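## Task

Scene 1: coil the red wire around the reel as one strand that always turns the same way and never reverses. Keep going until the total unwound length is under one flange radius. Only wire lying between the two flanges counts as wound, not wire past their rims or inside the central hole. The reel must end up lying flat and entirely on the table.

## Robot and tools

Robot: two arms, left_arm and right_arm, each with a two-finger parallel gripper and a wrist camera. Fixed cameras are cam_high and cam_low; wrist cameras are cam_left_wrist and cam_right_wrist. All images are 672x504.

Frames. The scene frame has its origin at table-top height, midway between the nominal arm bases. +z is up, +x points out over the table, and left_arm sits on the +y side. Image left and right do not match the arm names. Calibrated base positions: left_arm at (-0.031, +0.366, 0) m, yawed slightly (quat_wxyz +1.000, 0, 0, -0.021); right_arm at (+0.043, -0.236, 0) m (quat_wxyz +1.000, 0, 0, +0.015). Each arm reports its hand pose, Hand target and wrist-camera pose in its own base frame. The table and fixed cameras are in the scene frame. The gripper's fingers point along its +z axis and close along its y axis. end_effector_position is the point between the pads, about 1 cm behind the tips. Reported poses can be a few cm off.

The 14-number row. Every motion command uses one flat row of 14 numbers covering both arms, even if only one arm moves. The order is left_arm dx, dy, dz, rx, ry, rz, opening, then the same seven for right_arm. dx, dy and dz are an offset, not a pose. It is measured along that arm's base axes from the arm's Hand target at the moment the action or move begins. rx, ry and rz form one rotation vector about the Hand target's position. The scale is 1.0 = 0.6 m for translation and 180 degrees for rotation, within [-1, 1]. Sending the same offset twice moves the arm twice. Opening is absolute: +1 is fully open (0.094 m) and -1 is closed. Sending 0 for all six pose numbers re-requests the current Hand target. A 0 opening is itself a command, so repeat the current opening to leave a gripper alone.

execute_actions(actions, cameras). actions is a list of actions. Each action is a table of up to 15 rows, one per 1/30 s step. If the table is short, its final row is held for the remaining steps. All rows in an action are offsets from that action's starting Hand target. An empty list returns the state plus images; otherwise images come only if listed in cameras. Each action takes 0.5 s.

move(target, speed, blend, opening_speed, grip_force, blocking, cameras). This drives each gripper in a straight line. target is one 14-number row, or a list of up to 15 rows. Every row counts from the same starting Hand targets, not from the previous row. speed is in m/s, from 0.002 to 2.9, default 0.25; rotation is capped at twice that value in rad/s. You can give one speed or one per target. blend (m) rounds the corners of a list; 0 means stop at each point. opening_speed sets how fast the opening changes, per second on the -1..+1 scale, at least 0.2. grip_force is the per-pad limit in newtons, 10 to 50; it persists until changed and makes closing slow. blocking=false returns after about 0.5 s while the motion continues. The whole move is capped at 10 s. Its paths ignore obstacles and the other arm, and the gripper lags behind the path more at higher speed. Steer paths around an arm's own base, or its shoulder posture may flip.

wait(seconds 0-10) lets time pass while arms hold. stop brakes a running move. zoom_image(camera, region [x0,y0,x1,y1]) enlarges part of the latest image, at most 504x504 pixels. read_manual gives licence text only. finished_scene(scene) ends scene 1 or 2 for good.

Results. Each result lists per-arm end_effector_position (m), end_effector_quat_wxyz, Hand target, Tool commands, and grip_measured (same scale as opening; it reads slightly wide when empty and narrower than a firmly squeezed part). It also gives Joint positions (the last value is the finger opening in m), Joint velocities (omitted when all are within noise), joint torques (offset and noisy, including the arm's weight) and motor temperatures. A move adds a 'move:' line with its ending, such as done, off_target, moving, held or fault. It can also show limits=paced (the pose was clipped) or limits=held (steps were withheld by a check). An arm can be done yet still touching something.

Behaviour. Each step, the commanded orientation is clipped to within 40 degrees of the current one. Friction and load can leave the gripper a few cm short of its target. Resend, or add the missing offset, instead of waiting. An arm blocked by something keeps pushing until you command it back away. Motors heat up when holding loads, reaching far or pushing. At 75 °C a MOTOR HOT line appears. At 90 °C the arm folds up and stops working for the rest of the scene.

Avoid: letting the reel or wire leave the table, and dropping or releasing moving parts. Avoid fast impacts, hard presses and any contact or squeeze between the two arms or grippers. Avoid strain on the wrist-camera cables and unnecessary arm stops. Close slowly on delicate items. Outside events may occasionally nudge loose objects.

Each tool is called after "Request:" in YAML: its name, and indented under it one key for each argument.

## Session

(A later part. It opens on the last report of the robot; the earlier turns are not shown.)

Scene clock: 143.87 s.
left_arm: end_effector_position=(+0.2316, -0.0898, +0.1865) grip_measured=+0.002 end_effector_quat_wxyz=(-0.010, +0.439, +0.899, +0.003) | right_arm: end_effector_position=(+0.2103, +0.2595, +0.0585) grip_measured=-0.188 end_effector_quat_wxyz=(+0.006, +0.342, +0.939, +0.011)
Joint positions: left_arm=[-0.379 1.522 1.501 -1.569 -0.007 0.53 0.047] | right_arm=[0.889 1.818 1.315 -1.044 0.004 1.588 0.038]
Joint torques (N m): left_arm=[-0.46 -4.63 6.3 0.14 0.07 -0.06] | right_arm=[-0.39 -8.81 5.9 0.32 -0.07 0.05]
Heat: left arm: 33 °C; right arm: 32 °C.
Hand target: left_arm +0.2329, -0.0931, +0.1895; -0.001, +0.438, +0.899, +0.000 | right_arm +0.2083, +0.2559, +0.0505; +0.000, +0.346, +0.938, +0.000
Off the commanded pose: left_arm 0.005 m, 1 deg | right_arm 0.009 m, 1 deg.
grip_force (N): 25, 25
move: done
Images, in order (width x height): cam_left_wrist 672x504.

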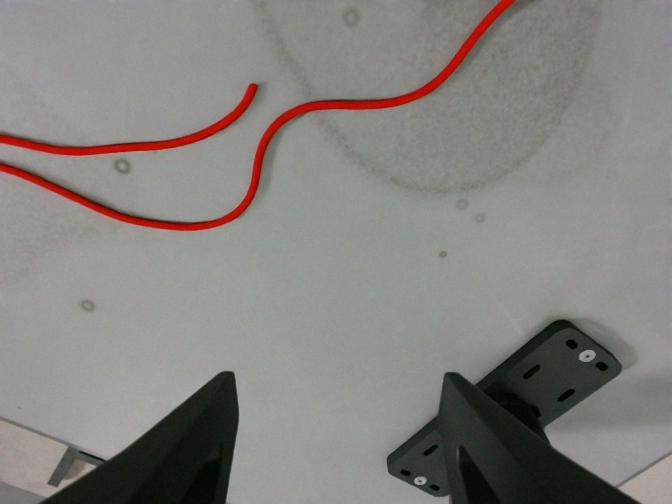

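Request:
move:
  target: [0.0125,-0.085,-0.1825,0,0,0.567,0,0,0,0,0,0,0,0]
  cameras: ["cam_left_wrist","cam_high"]

Scene clock: 156.97 s.
left_arm: end_effector_position=(+0.2407, -0.1428, +0.0835) grip_measured=+0.002 end_effector_quat_wxyz=(-0.002, -0.422, +0.906, -0.003) | right_arm: end_effector_position=(+0.2103, +0.2595, +0.0585) grip_measured=-0.188 end_effector_quat_wxyz=(+0.006, +0.342, +0.939, +0.011)
Joint positions: left_arm=[-0.535 1.616 1.183 -1.135 0.006 -1.408 0.047] | right_arm=[0.889 1.818 1.315 -1.044 0.004 1.588 0.038]
Joint torques (N m): left_arm=[-0.64 -4.67 5.12 0.24 -0.06 -0.12] | right_arm=[-0.47 -8.73 5.97 0.31 -0.06 0.04]
Heat: left arm: 33 °C; right arm: 32 °C.
Hand target: left_arm +0.2406, -0.1442, +0.0801; +0.000, -0.423, +0.906, -0.001 | right_arm +0.2083, +0.2559, +0.0505; +0.000, +0.346, +0.938, +0.000
Off the commanded pose: left_arm 0.004 m, 0 deg | right_arm 0.009 m, 1 deg.
grip_force (N): 25, 25
move: done
Images, in order (width x height): cam_high 672x504, cam_left_wrist 672x504.

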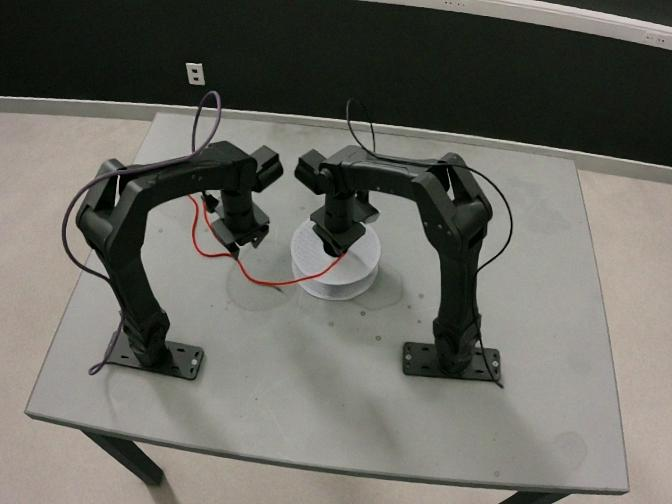

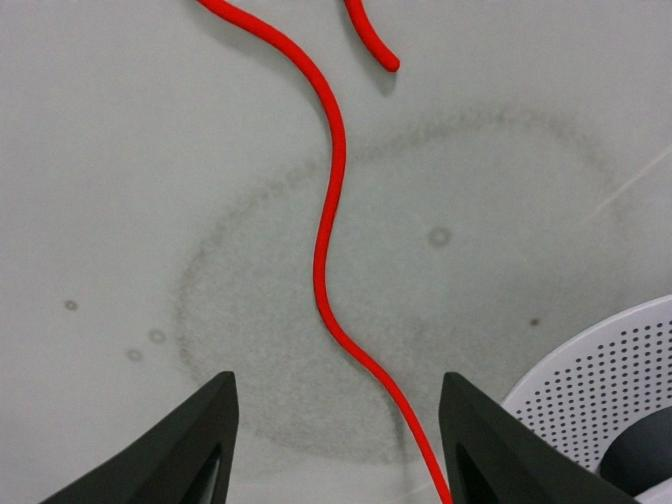

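Request:
move:
  target: [-0.0095,0.008,-0.11,0,0,0,-0.2,0,0,0,0,0,0,0]
  cameras: ["cam_left_wrist","cam_low"]
  speed: 0.1

Request:
zoom_image:
  camera: "cam_low"
  region: [360, 200, 480, 300]

Scene clock: 160.60 s.
left_arm: end_effector_position=(+0.2342, -0.1389, +0.0166) grip_measured=-0.198 end_effector_quat_wxyz=(-0.003, -0.423, +0.906, -0.001) | right_arm: end_effector_position=(+0.2103, +0.2595, +0.0585) grip_measured=-0.188 end_effector_quat_wxyz=(+0.006, +0.342, +0.939, +0.011)
Joint positions: left_arm=[-0.535 1.676 0.967 -0.863 0.006 -1.408 0.038] | right_arm=[0.889 1.818 1.315 -1.044 0.004 1.588 0.038]
Joint torques (N m): left_arm=[-0.29 -4.78 4.82 0.26 -0.05 -0.04] | right_arm=[-0.39 -8.79 5.86 0.3 -0.05 0.03]
Heat: left arm: 33 °C; right arm: 32 °C.
Hand target: left_arm +0.2348, -0.1393, +0.0141; +0.000, -0.423, +0.906, +0.000 | right_arm +0.2083, +0.2559, +0.0505; +0.000, +0.346, +0.938, +0.000
Off the commanded pose: left_arm 0.003 m, 0 deg | right_arm 0.009 m, 1 deg.
grip_force (N): 25, 25
move: done
Images, in order (width x height): cam_low 672x504, cam_left_wrist 672x504.

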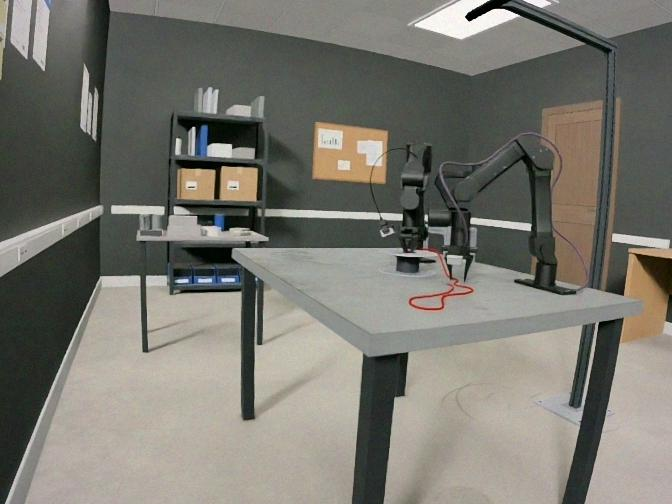

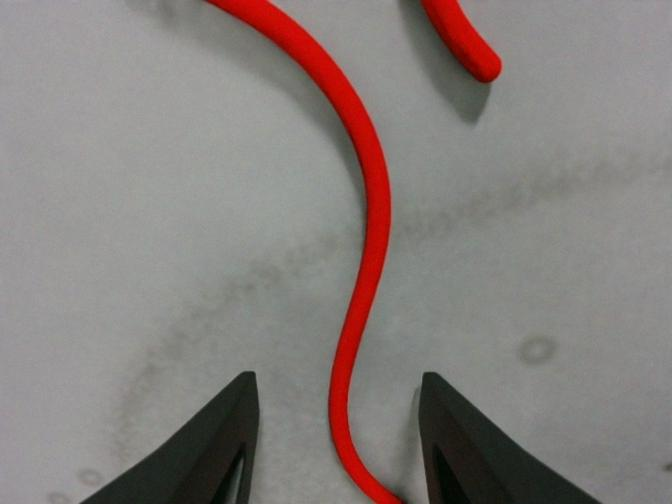

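Scaled by 4.200 from the camera's 672x504 image, which has a finer 960x720 frame.

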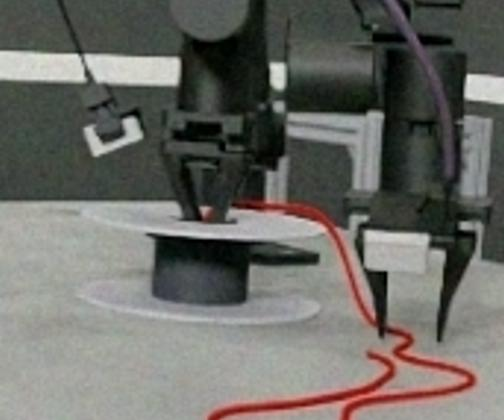

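Request:
move:
  target:
    - [0,0,-0.015,0,0,0,-0.2,0,0,0,0,0,0,0]
    - [0,0,-0.015,0,0,0,-1,0,0,0,0,0,0,0]
  cameras: ["cam_left_wrist","cam_low"]
  speed: 0.05
  grip_force: 30

Request:
zoom_image:
  camera: "cam_low"
  region: [360, 200, 480, 300]

Scene clock: 164.20 s.
left_arm: end_effector_position=(+0.2385, -0.1416, +0.0124) grip_measured=-0.940 end_effector_quat_wxyz=(+0.003, -0.423, +0.906, -0.010) | right_arm: end_effector_position=(+0.2103, +0.2595, +0.0585) grip_measured=-0.188 end_effector_quat_wxyz=(+0.006, +0.342, +0.939, +0.011)
Joint positions: left_arm=[-0.535 1.683 0.956 -0.823 0.006 -1.408 0.003] | right_arm=[0.889 1.818 1.315 -1.044 0.004 1.588 0.038]
Joint torques (N m): left_arm=[-0.27 -4.11 3.97 0.27 -0.06 -0.04] | right_arm=[-0.55 -8.81 5.86 0.3 -0.08 0.04]
Heat: left arm: 33 °C; right arm: 32 °C.
Hand target: left_arm +0.2347, -0.1393, +0.0051; +0.000, -0.423, +0.906, +0.000 | right_arm +0.2083, +0.2559, +0.0505; +0.000, +0.346, +0.938, +0.000
Off the commanded pose: left_arm 0.009 m, 1 deg | right_arm 0.009 m, 1 deg.
grip_force (N): 30, 30
move: done
Images, in order (width x height): cam_low 672x504, cam_left_wrist 672x504.

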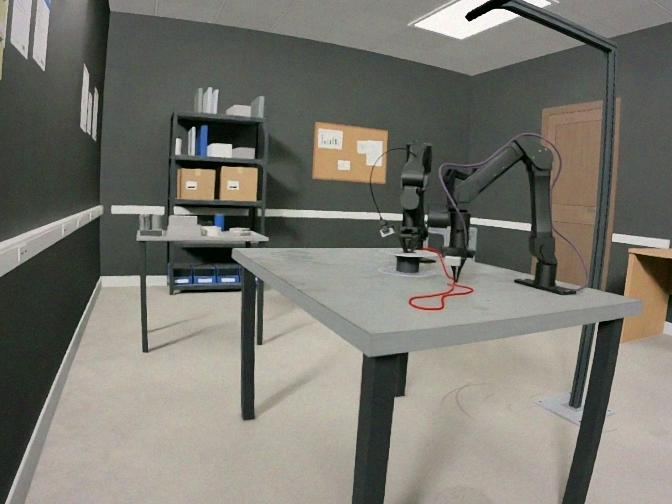

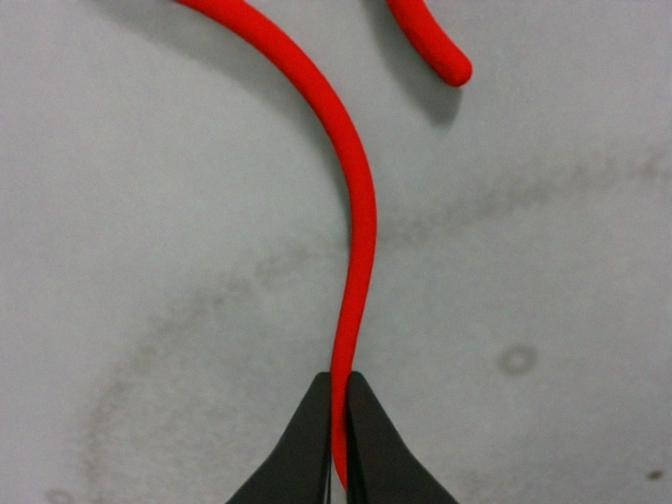

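Scaled by 4.200 from the camera's 672x504 image, which has a finer 960x720 frame.

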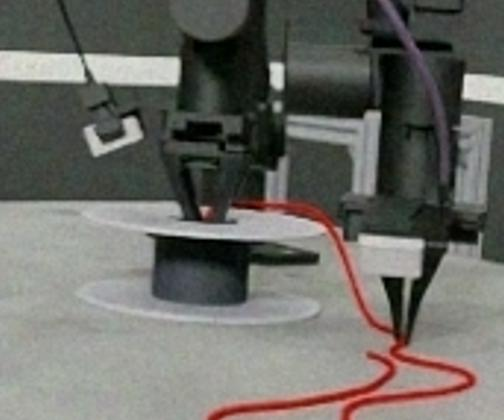

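Request:
move:
  target:
    - [0,0,0,0,0,0.11,-1,0,0,0,0,0,0,0]
    - [0,0,0,0,0,0.11,-0.83,0,0,0,0,0,0,0]
  cameras: []
  speed: 0.1

Request:
move:
  target: [0,0,0,0,0,0,-0.83,0,0,0,0,0,0.28,0]
  cameras: ["cam_high","cam_low","cam_left_wrist","cam_right_wrist"]
  speed: 0.12

Request:
zoom_image:
  camera: "cam_low"
  region: [360, 200, 480, 300]

Request:
zoom_image:
  camera: "cam_high"
  region: [170, 180, 400, 310]

Scene clock: 174.37 s.
left_arm: end_effector_position=(+0.2386, -0.1416, +0.0124) grip_measured=-0.832 end_effector_quat_wxyz=(+0.002, -0.570, +0.821, -0.011) | right_arm: end_effector_position=(+0.2103, +0.2595, +0.0585) grip_measured=-0.188 end_effector_quat_wxyz=(+0.006, +0.342, +0.939, +0.011)
Joint positions: left_arm=[-0.535 1.683 0.956 -0.823 0.006 -1.749 0.008] | right_arm=[0.889 1.818 1.315 -1.044 0.004 1.588 0.038]
Joint torques (N m): left_arm=[-0.31 -4.12 3.93 0.27 -0.07 -0.09] | right_arm=[-0.44 -8.7 5.94 0.3 -0.06 0.04]
Heat: left arm: 32 °C; right arm: 33 °C.
Hand target: left_arm +0.2348, -0.1393, +0.0051; +0.000, -0.573, +0.820, -0.001 | right_arm +0.2083, +0.2559, +0.0505; +0.000, +0.346, +0.938, +0.000
Off the commanded pose: left_arm 0.009 m, 1 deg | right_arm 0.009 m, 1 deg.
grip_force (N): 30, 30
move: done
No camera images: "cameras" was empty.

Scene clock: 178.70 s.
left_arm: end_effector_position=(+0.2386, -0.1416, +0.0124) grip_measured=-0.832 end_effector_quat_wxyz=(+0.002, -0.570, +0.821, -0.011) | right_arm: end_effector_position=(+0.2093, +0.2616, +0.0587) grip_measured=-0.186 end_effector_quat_wxyz=(+0.007, -0.073, +0.997, +0.013)
Joint positions: left_arm=[-0.535 1.683 0.956 -0.823 0.006 -1.749 0.008] | right_arm=[0.889 1.818 1.315 -1.04 -0.008 0.742 0.038]
Joint torques (N m): left_arm=[-0.28 -4.14 3.93 0.27 -0.07 -0.09] | right_arm=[-0.42 -8.69 5.97 0.3 0.03 -0.35]
Heat: left arm: 32 °C; right arm: 33 °C.
Hand target: left_arm +0.2348, -0.1393, +0.0051; +0.000, -0.573, +0.820, -0.001 | right_arm +0.2083, +0.2559, +0.0505; +0.000, -0.087, +0.996, +0.000
Off the commanded pose: left_arm 0.009 m, 1 deg | right_arm 0.010 m, 2 deg.
grip_force (N): 30, 30
move: done

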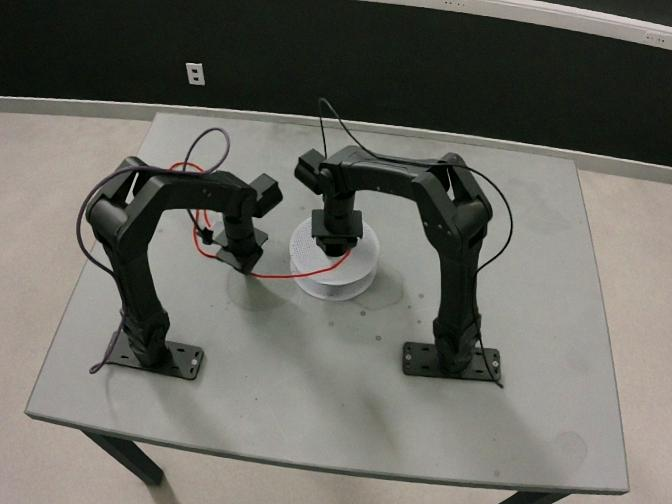

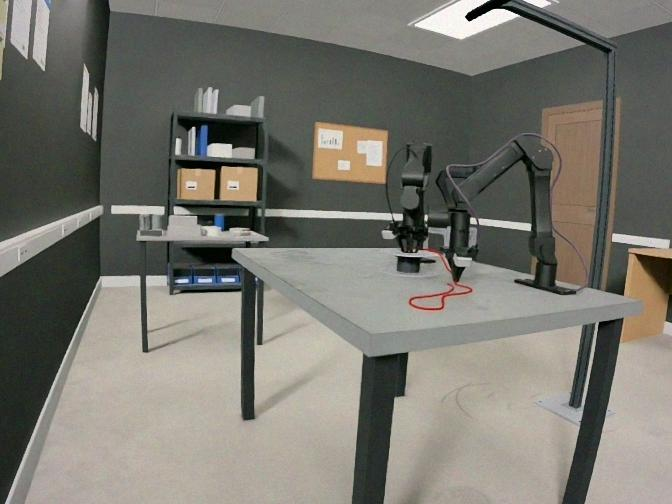

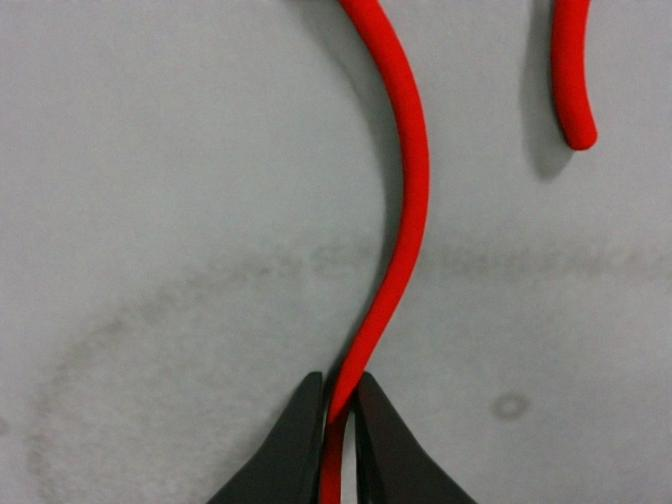

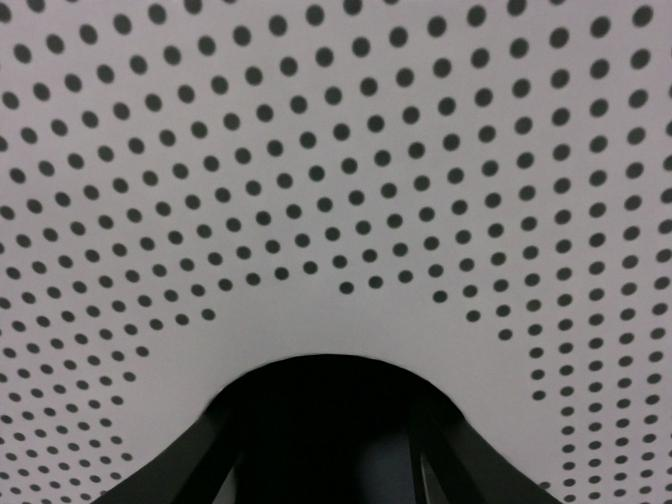

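Scaled by 4.200 from the camera's 672x504 image, which has a finer 960x720 frame.

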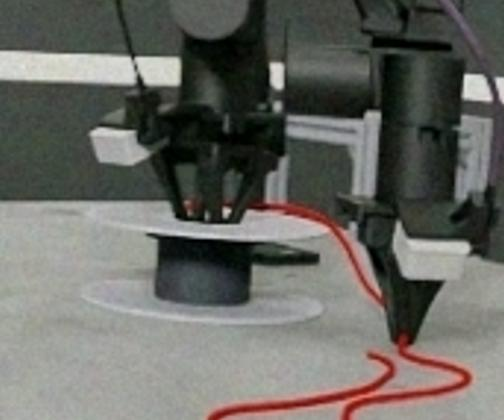

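Scaled by 2.191 from the camera's 672x504 image, which has a finer 960x720 frame.

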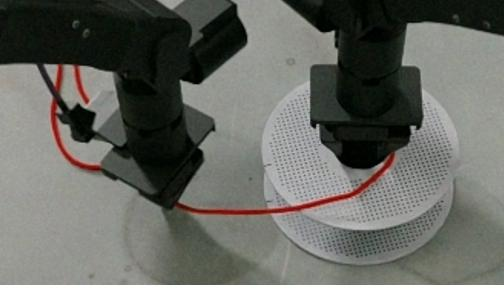

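Request:
zoom_image:
  camera: "cam_high"
  region: [280, 200, 390, 310]

Scaled by 4.582 from the camera's 672x504 image, which has a finer 960x720 frame.

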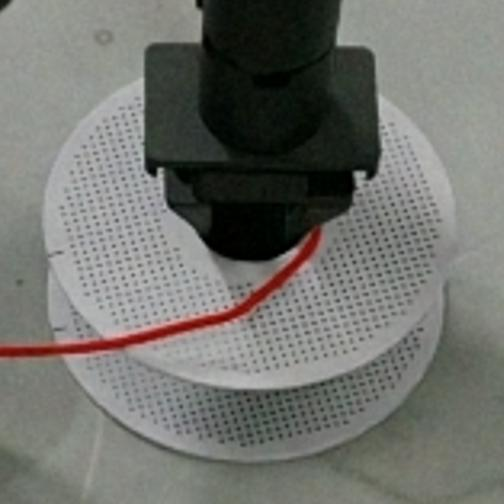

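Request:
move:
  target:
    - [0,0,0.02,0,0,0,-0.5,0,0,0,0,0,0,0]
    - [0,0.1,0.25,0,0,0,-0.5,0,0,0,0,0,0,0]
    - [0,0.1,0.25,0,0,0,-0.5,0,0,0,0,0,-0.4,0]
  cameras: ["cam_high","cam_left_wrist","cam_right_wrist"]
  speed: [0.1,0.25,0.15]

Request:
zoom_image:
  camera: "cam_high"
  region: [170, 180, 400, 310]

Scene clock: 201.67 s.
left_arm: end_effector_position=(+0.2335, -0.0818, +0.1463) grip_measured=-0.502 end_effector_quat_wxyz=(-0.008, -0.573, +0.820, +0.005) | right_arm: end_effector_position=(+0.2125, +0.2625, +0.0591) grip_measured=-0.176 end_effector_quat_wxyz=(+0.005, +0.502, +0.865, +0.019)
Joint positions: left_arm=[-0.335 1.495 1.314 -1.407 0.008 -1.555 0.023] | right_arm=[0.889 1.817 1.315 -1.03 0.003 1.941 0.039]
Joint torques (N m): left_arm=[0.5 -5.12 7.94 -0.09 -0.09 0.06] | right_arm=[-0.55 -8.69 6.02 0.2 -0.04 0.29]
Heat: left arm: 32 °C; right arm: 33 °C.
Hand target: left_arm +0.2348, -0.0794, +0.1551; +0.000, -0.572, +0.820, -0.001 | right_arm +0.2082, +0.2559, +0.0504; +0.000, +0.516, +0.857, +0.000
Off the commanded pose: left_arm 0.009 m, 1 deg | right_arm 0.012 m, 3 deg.
grip_force (N): 30, 30
move: off_target (right_arm)
Images, in order (width x height): cam_high 672x504, cam_left_wrist 672x504, cam_right_wrist 672x504.

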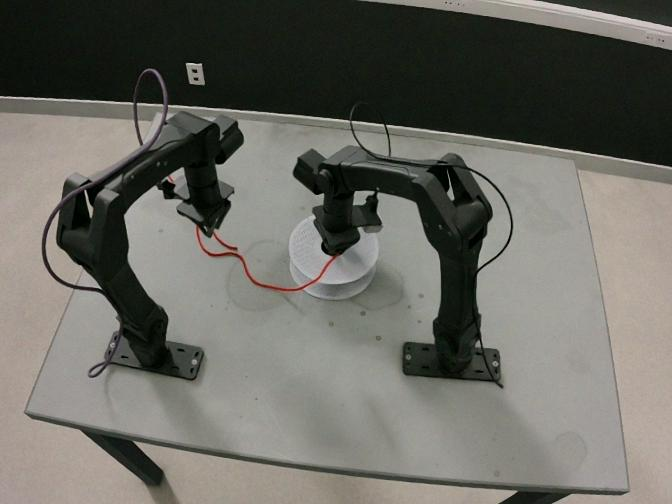

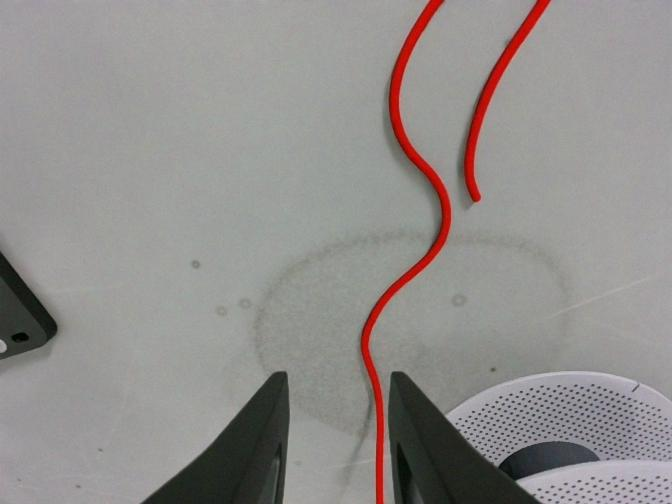

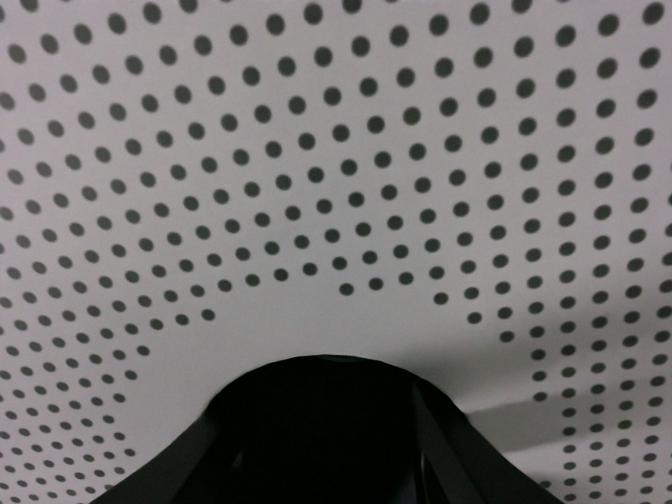

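Scaled by 2.191 from the camera's 672x504 image, which has a finer 960x720 frame.

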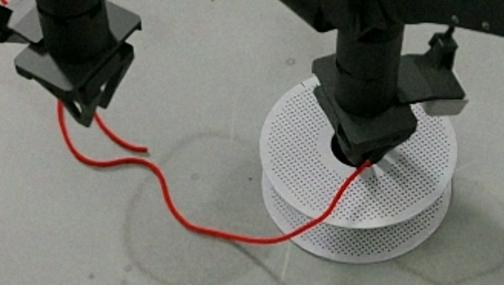

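Request:
move:
  target: [0.039,-0.087,-0.23,0,0,-0.11,-0.2,0,0,0,0,0,0,0]
  cameras: ["cam_left_wrist"]
  speed: 0.15

Scene clock: 227.33 s.
left_arm: end_effector_position=(+0.2575, -0.1308, +0.0194) grip_measured=-0.202 end_effector_quat_wxyz=(-0.004, -0.429, +0.903, -0.001) | right_arm: end_effector_position=(+0.2125, +0.2625, +0.0591) grip_measured=-0.176 end_effector_quat_wxyz=(+0.005, +0.502, +0.865, +0.019)
Joint positions: left_arm=[-0.468 1.732 1.044 -0.885 0.008 -1.354 0.037] | right_arm=[0.889 1.817 1.315 -1.03 0.003 1.941 0.039]
Joint torques (N m): left_arm=[-0.44 -5.34 4.85 0.26 -0.08 0.07] | right_arm=[-0.53 -8.64 6 0.22 -0.07 0.31]
Heat: left arm: 33 °C; right arm: 32 °C.
Hand target: left_arm +0.2582, -0.1316, +0.0171; +0.000, -0.423, +0.906, -0.001 | right_arm +0.2082, +0.2559, +0.0504; +0.000, +0.515, +0.857, +0.000
Off the commanded pose: left_arm 0.003 m, 1 deg | right_arm 0.012 m, 3 deg.
grip_force (N): 30, 30
move: off_target (right_arm)
Images, in order (width x height): cam_left_wrist 672x504.

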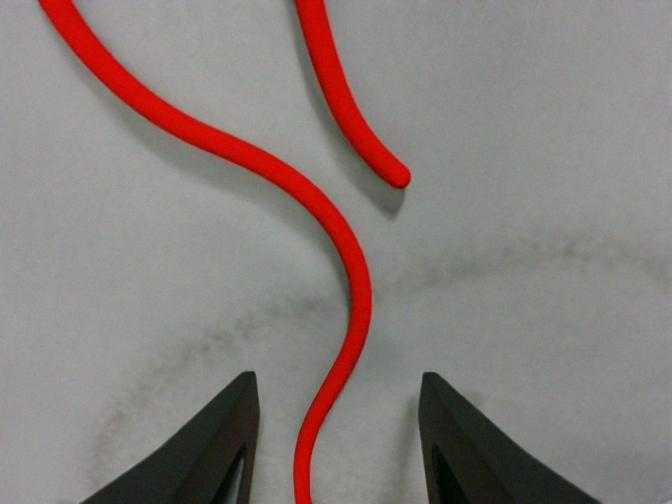

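Request:
move:
  target:
    - [0,0,-0.021,0,0,0,-0.2,0,0,0,0,0,0,0]
    - [0,0,-0.021,0,0,0,-1,0,0,0,0,0,0,0]
    - [0,0,0.018,0,0,0,-1,0,0,0,0,0,0,0]
    - [-0.03,-0.117,0.018,0,0,0.1,-1,0,0,0,0,0,0,0]
  cameras: ["cam_left_wrist","cam_high","cam_low"]
  speed: 0.08

Request:
zoom_image:
  camera: "cam_low"
  region: [360, 200, 480, 300]

Request:
zoom_image:
  camera: "cam_high"
  region: [170, 180, 400, 310]

Scene clock: 234.23 s.
left_arm: end_effector_position=(+0.2480, -0.1516, +0.0211) grip_measured=-0.943 end_effector_quat_wxyz=(-0.007, -0.460, +0.888, +0.001) | right_arm: end_effector_position=(+0.2125, +0.2625, +0.0591) grip_measured=-0.176 end_effector_quat_wxyz=(+0.005, +0.502, +0.865, +0.019)
Joint positions: left_arm=[-0.545 1.742 1.063 -0.901 0.011 -1.501 0.003] | right_arm=[0.889 1.817 1.315 -1.03 0.003 1.941 0.039]
Joint torques (N m): left_arm=[0.06 -5.74 5.29 0.11 0 0.02] | right_arm=[-0.4 -8.66 5.93 0.2 -0.06 0.31]
Heat: left arm: 32 °C; right arm: 32 °C.
Hand target: left_arm +0.2482, -0.1512, +0.0210; -0.007, -0.460, +0.888, +0.001 (not the last commanded pose) | right_arm +0.2082, +0.2559, +0.0504; +0.000, +0.515, +0.857, +0.000
Off the commanded pose: left_arm 0.051 m, 13 deg | right_arm 0.012 m, 3 deg.
grip_force (N): 30, 30
move: held (left_arm; a check stopped the path), off_target (right_arm); path passed 3 of 4 targets; limits=held
pose unreachable (left arm): on one or more control steps of this call, first in action 0 (counted from 0), this arm could not follow its commanded pose, so it was not sent that pose on those steps. It may still have moved: this result reports where it is.
cause: moving toward the commanded pose would bring a part of the arm too close to another arm (this arm's wrist (the part past joint 4) and the right arm's wrist (the part past joint 4), 13 mm apart when this arm was first held).
Images, in order (width x height): cam_high 672x504, cam_low 672x504, cam_left_wrist 672x504.

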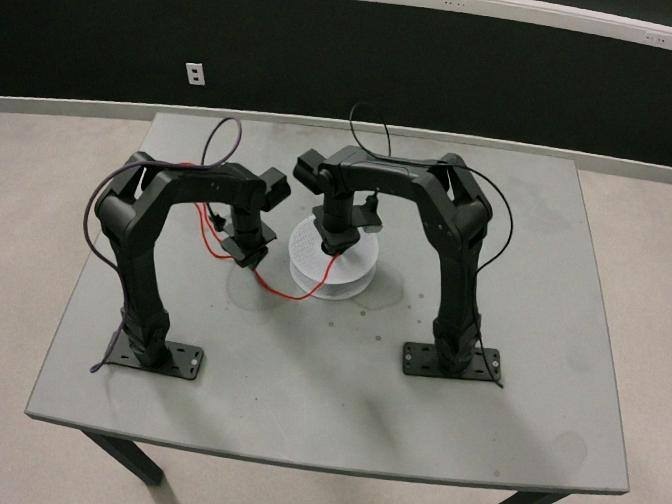

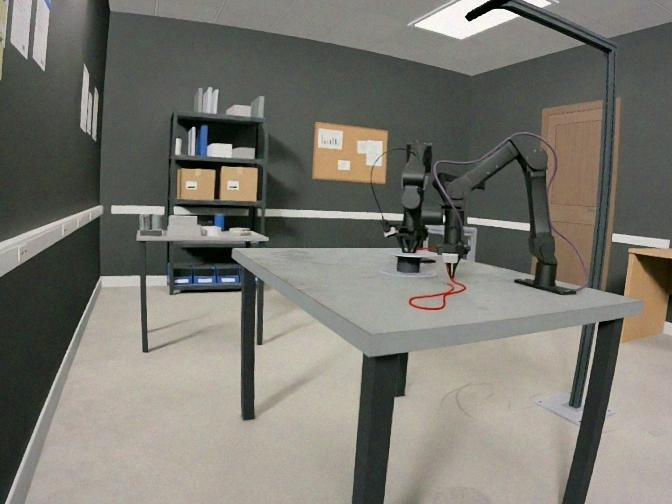

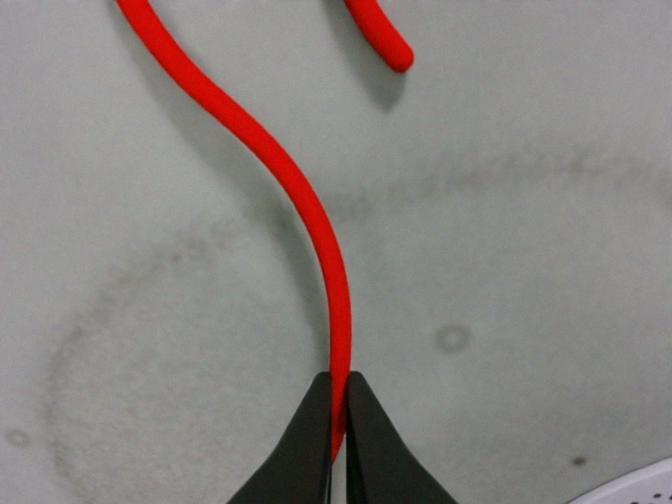

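Scaled by 4.200 from the camera's 672x504 image, which has a finer 960x720 frame.

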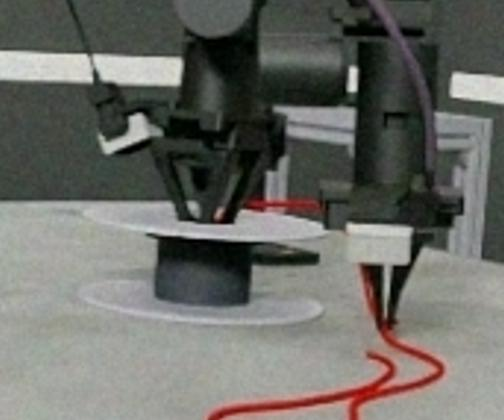

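Scaled by 2.191 from the camera's 672x504 image, which has a finer 960x720 frame.

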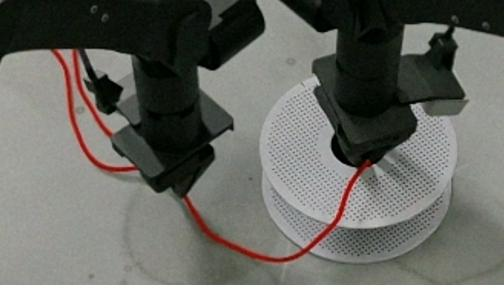

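Request:
move:
  target:
    - [0,0,-0.02,0,0,0,-0.3,0,0,0,0,0,0,0]
    - [0,0.12,0.2,0,0,0,-0.3,0,0,0,0,0,0,0]
  cameras: []
  speed: 0.12

Scene clock: 240.77 s.
left_arm: end_effector_position=(+0.2457, -0.0811, +0.1294) grip_measured=-0.302 end_effector_quat_wxyz=(-0.020, -0.460, +0.888, +0.010) | right_arm: end_effector_position=(+0.2125, +0.2625, +0.0591) grip_measured=-0.176 end_effector_quat_wxyz=(+0.005, +0.502, +0.865, +0.019)
Joint positions: left_arm=[-0.313 1.56 1.309 -1.361 0.014 -1.269 0.033] | right_arm=[0.889 1.817 1.315 -1.03 0.003 1.941 0.039]
Joint torques (N m): left_arm=[0.49 -6.27 8.12 -0.11 -0.07 0.08] | right_arm=[-0.47 -8.7 6.05 0.18 -0.06 0.31]
Heat: left arm: 33 °C; right arm: 32 °C.
Hand target: left_arm +0.2483, -0.0792, +0.1410; -0.007, -0.459, +0.888, +0.001 | right_arm +0.2082, +0.2559, +0.0504; +0.000, +0.515, +0.857, +0.000
Off the commanded pose: left_arm 0.012 m, 2 deg | right_arm 0.012 m, 3 deg.
grip_force (N): 30, 30
move: off_target (left_arm, right_arm)
No camera images: "cameras" was empty.

Request:
move:
  target: [-0.03,-0.05,0.1,-0.099,-0.311,-0.751,-0.2,0,0,0,0,0,0,0]
  cameras: ["cam_left_wrist","cam_high"]
  speed: 0.4

Scene clock: 247.63 s.
left_arm: end_effector_position=(+0.2269, -0.1078, +0.1924) grip_measured=-0.202 end_effector_quat_wxyz=(+0.257, +0.655, +0.661, -0.260) | right_arm: end_effector_position=(+0.2125, +0.2625, +0.0591) grip_measured=-0.176 end_effector_quat_wxyz=(+0.005, +0.502, +0.865, +0.019)
Joint positions: left_arm=[0.061 1.418 1.238 -1.448 0.747 1.645 0.038] | right_arm=[0.889 1.817 1.315 -1.03 0.003 1.941 0.039]
Joint torques (N m): left_arm=[0.7 -3.08 8.28 -0.15 0.72 0.12] | right_arm=[-0.46 -8.66 5.97 0.19 -0.04 0.31]
Heat: left arm: 33 °C; right arm: 32 °C.
Hand target: left_arm +0.2302, -0.1092, +0.2011; +0.270, +0.653, +0.657, -0.264 | right_arm +0.2082, +0.2559, +0.0504; +0.000, +0.515, +0.857, +0.000
Off the commanded pose: left_arm 0.009 m, 2 deg | right_arm 0.012 m, 3 deg.
grip_force (N): 30, 30
move: off_target (right_arm)
Images, in order (width x height): cam_high 672x504, cam_left_wrist 672x504.

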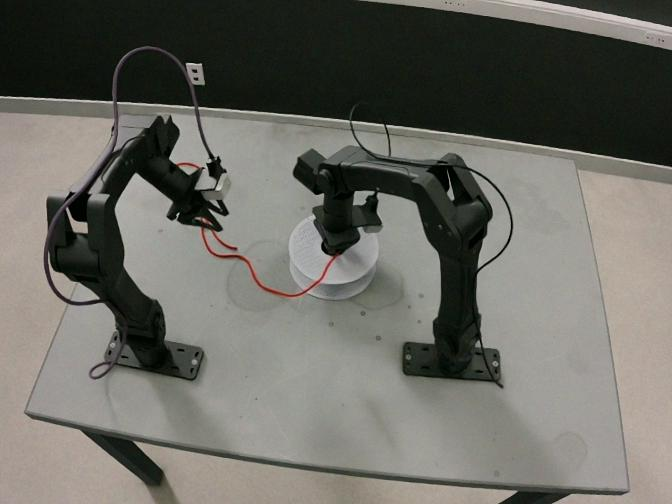

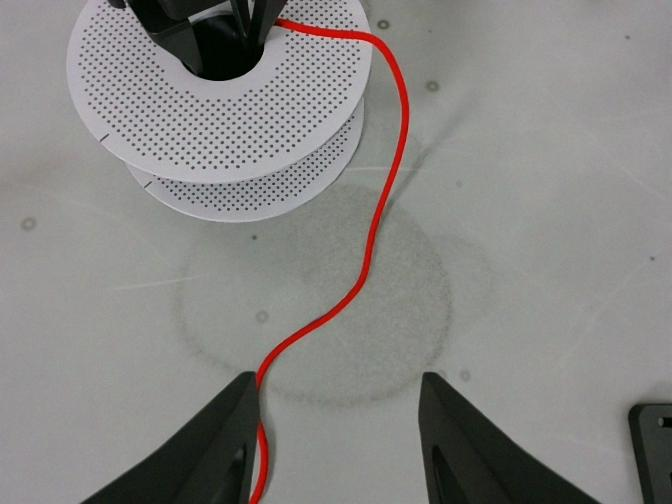

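Request:
move:
  target: [0.0355,-0.07,-0.277,0,0,0,-0.3,0,0,0,0,0,0,0]
  cameras: ["cam_left_wrist","cam_low"]
  speed: 0.2

Request:
zoom_image:
  camera: "cam_low"
  region: [360, 200, 480, 300]

Scene clock: 256.53 s.
left_arm: end_effector_position=(+0.2536, -0.1473, +0.0358) grip_measured=-0.298 end_effector_quat_wxyz=(+0.267, +0.654, +0.660, -0.257) | right_arm: end_effector_position=(+0.2125, +0.2625, +0.0591) grip_measured=-0.176 end_effector_quat_wxyz=(+0.005, +0.502, +0.865, +0.019)
Joint positions: left_arm=[-0.097 1.639 0.785 -0.604 0.752 1.421 0.033] | right_arm=[0.889 1.817 1.315 -1.03 0.003 1.941 0.039]
Joint torques (N m): left_arm=[-0.62 -4.36 4.21 0.46 0.6 -0.07] | right_arm=[-0.47 -8.69 5.93 0.21 -0.07 0.3]
Heat: left arm: 33 °C; right arm: 32 °C.
Hand target: left_arm +0.2515, -0.1513, +0.0348; +0.270, +0.653, +0.656, -0.264 | right_arm +0.2082, +0.2559, +0.0504; +0.000, +0.515, +0.857, +0.000
Off the commanded pose: left_arm 0.005 m, 1 deg | right_arm 0.012 m, 3 deg.
grip_force (N): 30, 30
move: off_target (right_arm)
Images, in order (width x height): cam_low 672x504, cam_left_wrist 672x504.

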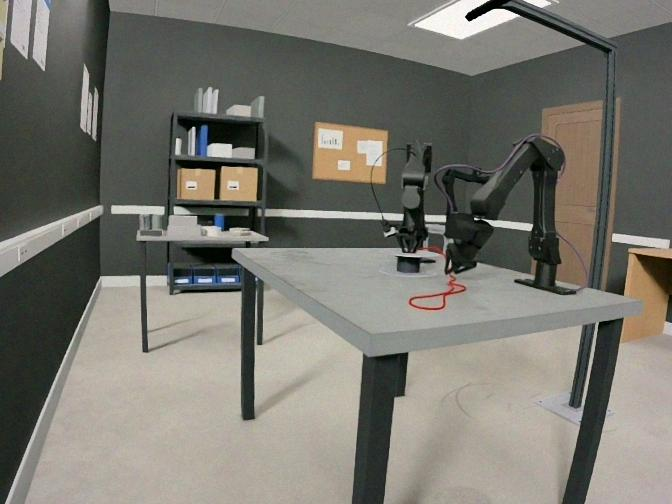

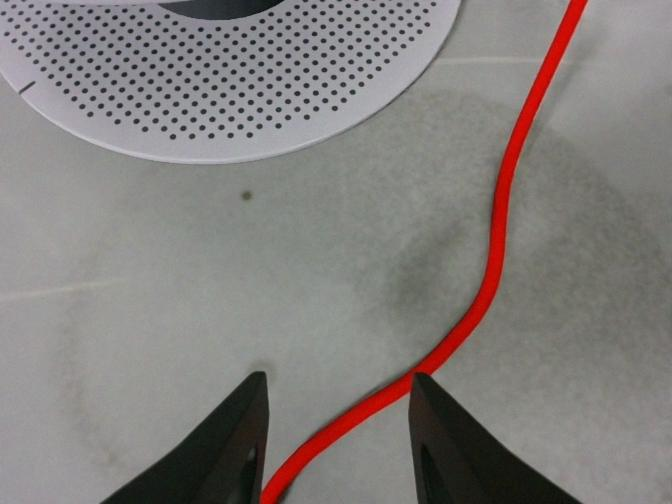

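Scaled by 4.200 from the camera's 672x504 image, which has a finer 960x720 frame.

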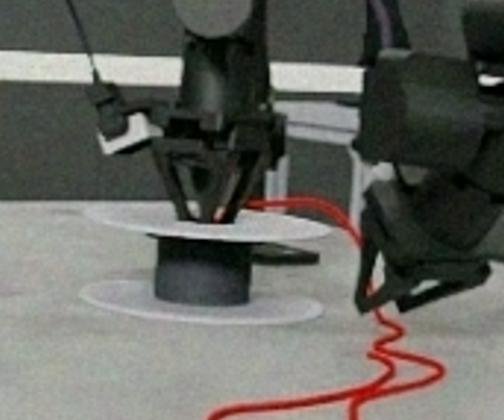

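Request:
move:
  target:
    - [0,0,0,0,0,-0.12,-0.3,0,0,0,0,0,0,0]
    - [0,0,-0.043,0,0,-0.12,-0.3,0,0,0,0,0,0,0]
  cameras: ["cam_left_wrist","cam_low"]
  speed: 0.1

Request:
zoom_image:
  camera: "cam_low"
  region: [400, 230, 480, 300]

Scene clock: 262.00 s.
left_arm: end_effector_position=(+0.2511, -0.1485, +0.0149) grip_measured=-0.298 end_effector_quat_wxyz=(+0.212, +0.760, +0.529, -0.312) | right_arm: end_effector_position=(+0.2125, +0.2625, +0.0591) grip_measured=-0.176 end_effector_quat_wxyz=(+0.005, +0.502, +0.865, +0.019)
Joint positions: left_arm=[-0.108 1.937 1.045 -0.923 0.741 1.913 0.033] | right_arm=[0.889 1.817 1.315 -1.03 0.003 1.941 0.039]
Joint torques (N m): left_arm=[-0.62 -5.46 3.54 0.02 0.45 0.06] | right_arm=[-0.42 -8.59 5.98 0.19 -0.05 0.31]
Heat: left arm: 33 °C; right arm: 32 °C.
Hand target: left_arm +0.2515, -0.1512, +0.0090; +0.216, +0.764, +0.523, -0.310 | right_arm +0.2082, +0.2559, +0.0504; +0.000, +0.515, +0.857, +0.000
Off the commanded pose: left_arm 0.006 m, 1 deg | right_arm 0.012 m, 3 deg.
grip_force (N): 30, 30
move: off_target (right_arm)
Images, in order (width x height): cam_low 672x504, cam_left_wrist 672x504.

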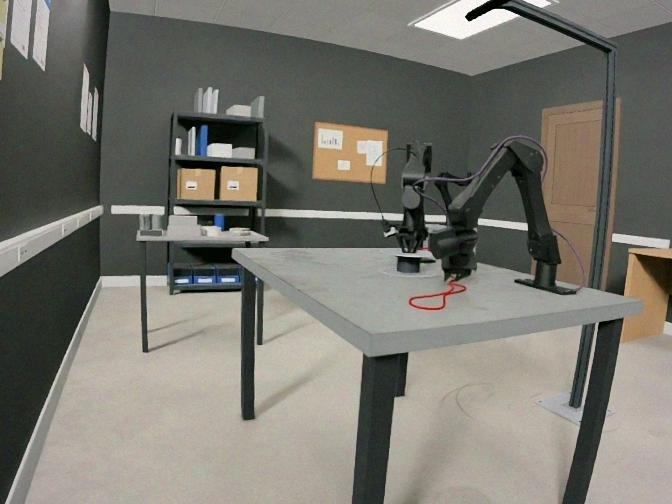

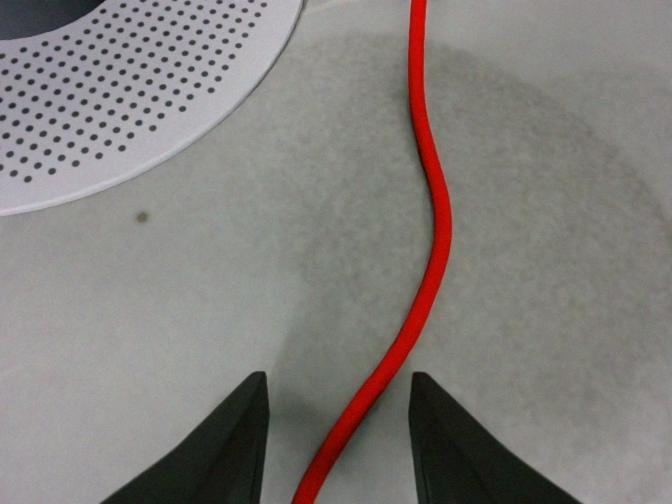

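Scaled by 6.300 from the camera's 672x504 image, which has a finer 960x720 frame.

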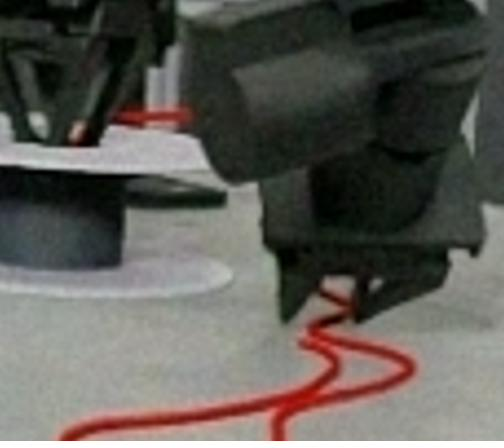

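Request:
move:
  target: [0,0,-0.004,0,0,0,-1,0,0,0,0,0,0,0]
  cameras: ["cam_left_wrist"]
  speed: 0.1

Scene clock: 264.53 s.
left_arm: end_effector_position=(+0.2556, -0.1501, +0.0148) grip_measured=-0.954 end_effector_quat_wxyz=(+0.222, +0.762, +0.526, -0.306) | right_arm: end_effector_position=(+0.2125, +0.2625, +0.0591) grip_measured=-0.176 end_effector_quat_wxyz=(+0.005, +0.502, +0.865, +0.019)
Joint positions: left_arm=[-0.108 1.937 1.045 -0.901 0.749 1.914 0.002] | right_arm=[0.889 1.817 1.315 -1.03 0.003 1.941 0.039]
Joint torques (N m): left_arm=[-0.61 -5.11 3.25 -0.07 0.36 0.07] | right_arm=[-0.49 -8.58 5.96 0.2 -0.07 0.29]
Heat: left arm: 33 °C; right arm: 32 °C.
Hand target: left_arm +0.2515, -0.1512, +0.0066; +0.215, +0.764, +0.523, -0.310 | right_arm +0.2082, +0.2559, +0.0504; +0.000, +0.515, +0.857, +0.000
Off the commanded pose: left_arm 0.009 m, 1 deg | right_arm 0.012 m, 3 deg.
grip_force (N): 30, 30
move: off_target (right_arm)
Images, in order (width x height): cam_left_wrist 672x504.

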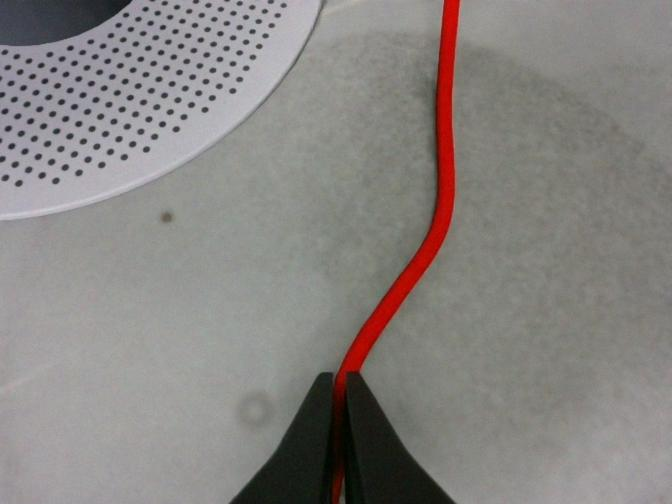

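Request:
move:
  target:
    - [0,0,0.03,0,0,0,-1,0,0,0,0,0,0,0]
    - [0.002,-0.1,0.035,0,0,0.15,-1,0,0,0,0,0,0,0]
  cameras: ["cam_left_wrist","cam_high","cam_low"]
  speed: 0.08

Request:
zoom_image:
  camera: "cam_low"
  region: [360, 200, 480, 300]

Request:
zoom_image:
  camera: "cam_high"
  region: [170, 180, 400, 310]

Scene clock: 271.10 s.
left_arm: end_effector_position=(+0.2518, -0.2060, +0.0185) grip_measured=-0.960 end_effector_quat_wxyz=(+0.264, +0.618, +0.696, -0.250) | right_arm: end_effector_position=(+0.2125, +0.2625, +0.0591) grip_measured=-0.176 end_effector_quat_wxyz=(+0.005, +0.502, +0.865, +0.019)
Joint positions: left_arm=[-0.34 1.646 0.692 -0.252 0.666 0.985 0.002] | right_arm=[0.889 1.817 1.315 -1.03 0.003 1.941 0.039]
Joint torques (N m): left_arm=[-0.75 -6.84 4.42 0.92 0.52 -0.05] | right_arm=[-0.43 -8.65 5.87 0.2 -0.07 0.3]
Heat: left arm: 32 °C; right arm: 32 °C.
Hand target: left_arm +0.2527, -0.2113, +0.0277; +0.282, +0.621, +0.686, -0.251 | right_arm +0.2082, +0.2559, +0.0504; +0.000, +0.515, +0.857, +0.000
Off the commanded pose: left_arm 0.011 m, 2 deg | right_arm 0.012 m, 3 deg.
grip_force (N): 30, 30
move: off_target (left_arm, right_arm)
Images, in order (width x height): cam_high 672x504, cam_low 672x504, cam_left_wrist 672x504.

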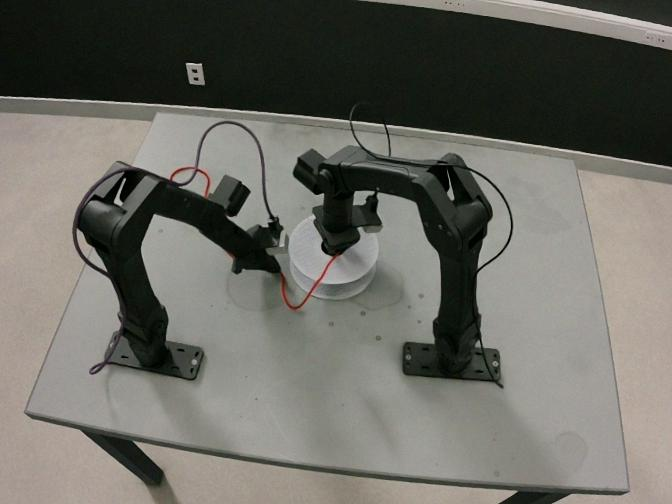

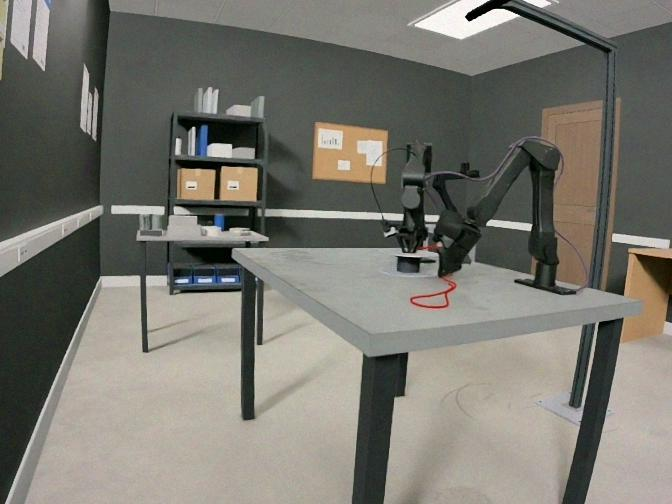

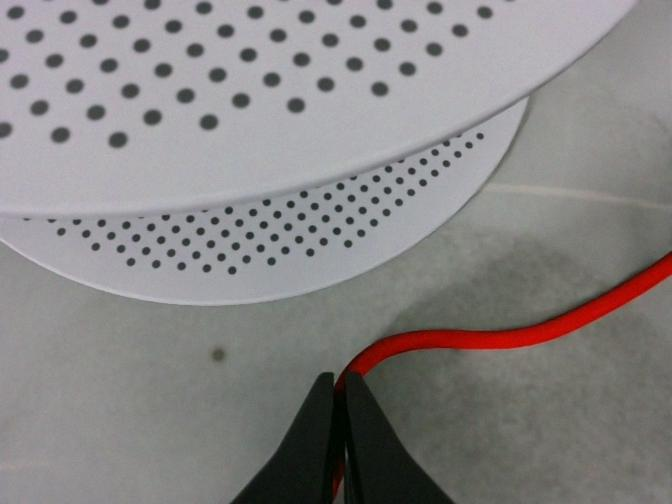

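Scaled by 4.200 from the camera's 672x504 image, which has a finer 960x720 frame.

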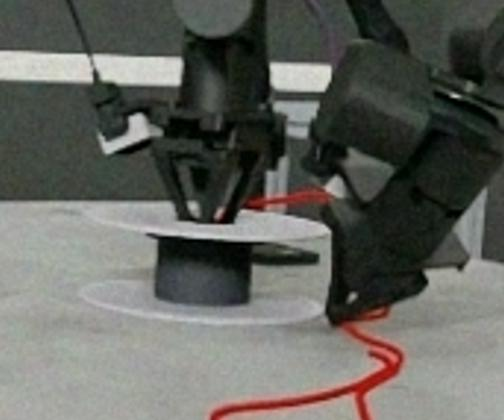

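Scaled by 2.191 from the camera's 672x504 image, which has a finer 960x720 frame.

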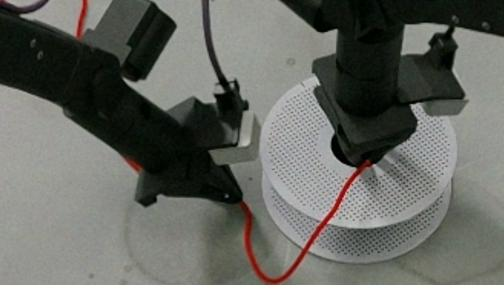

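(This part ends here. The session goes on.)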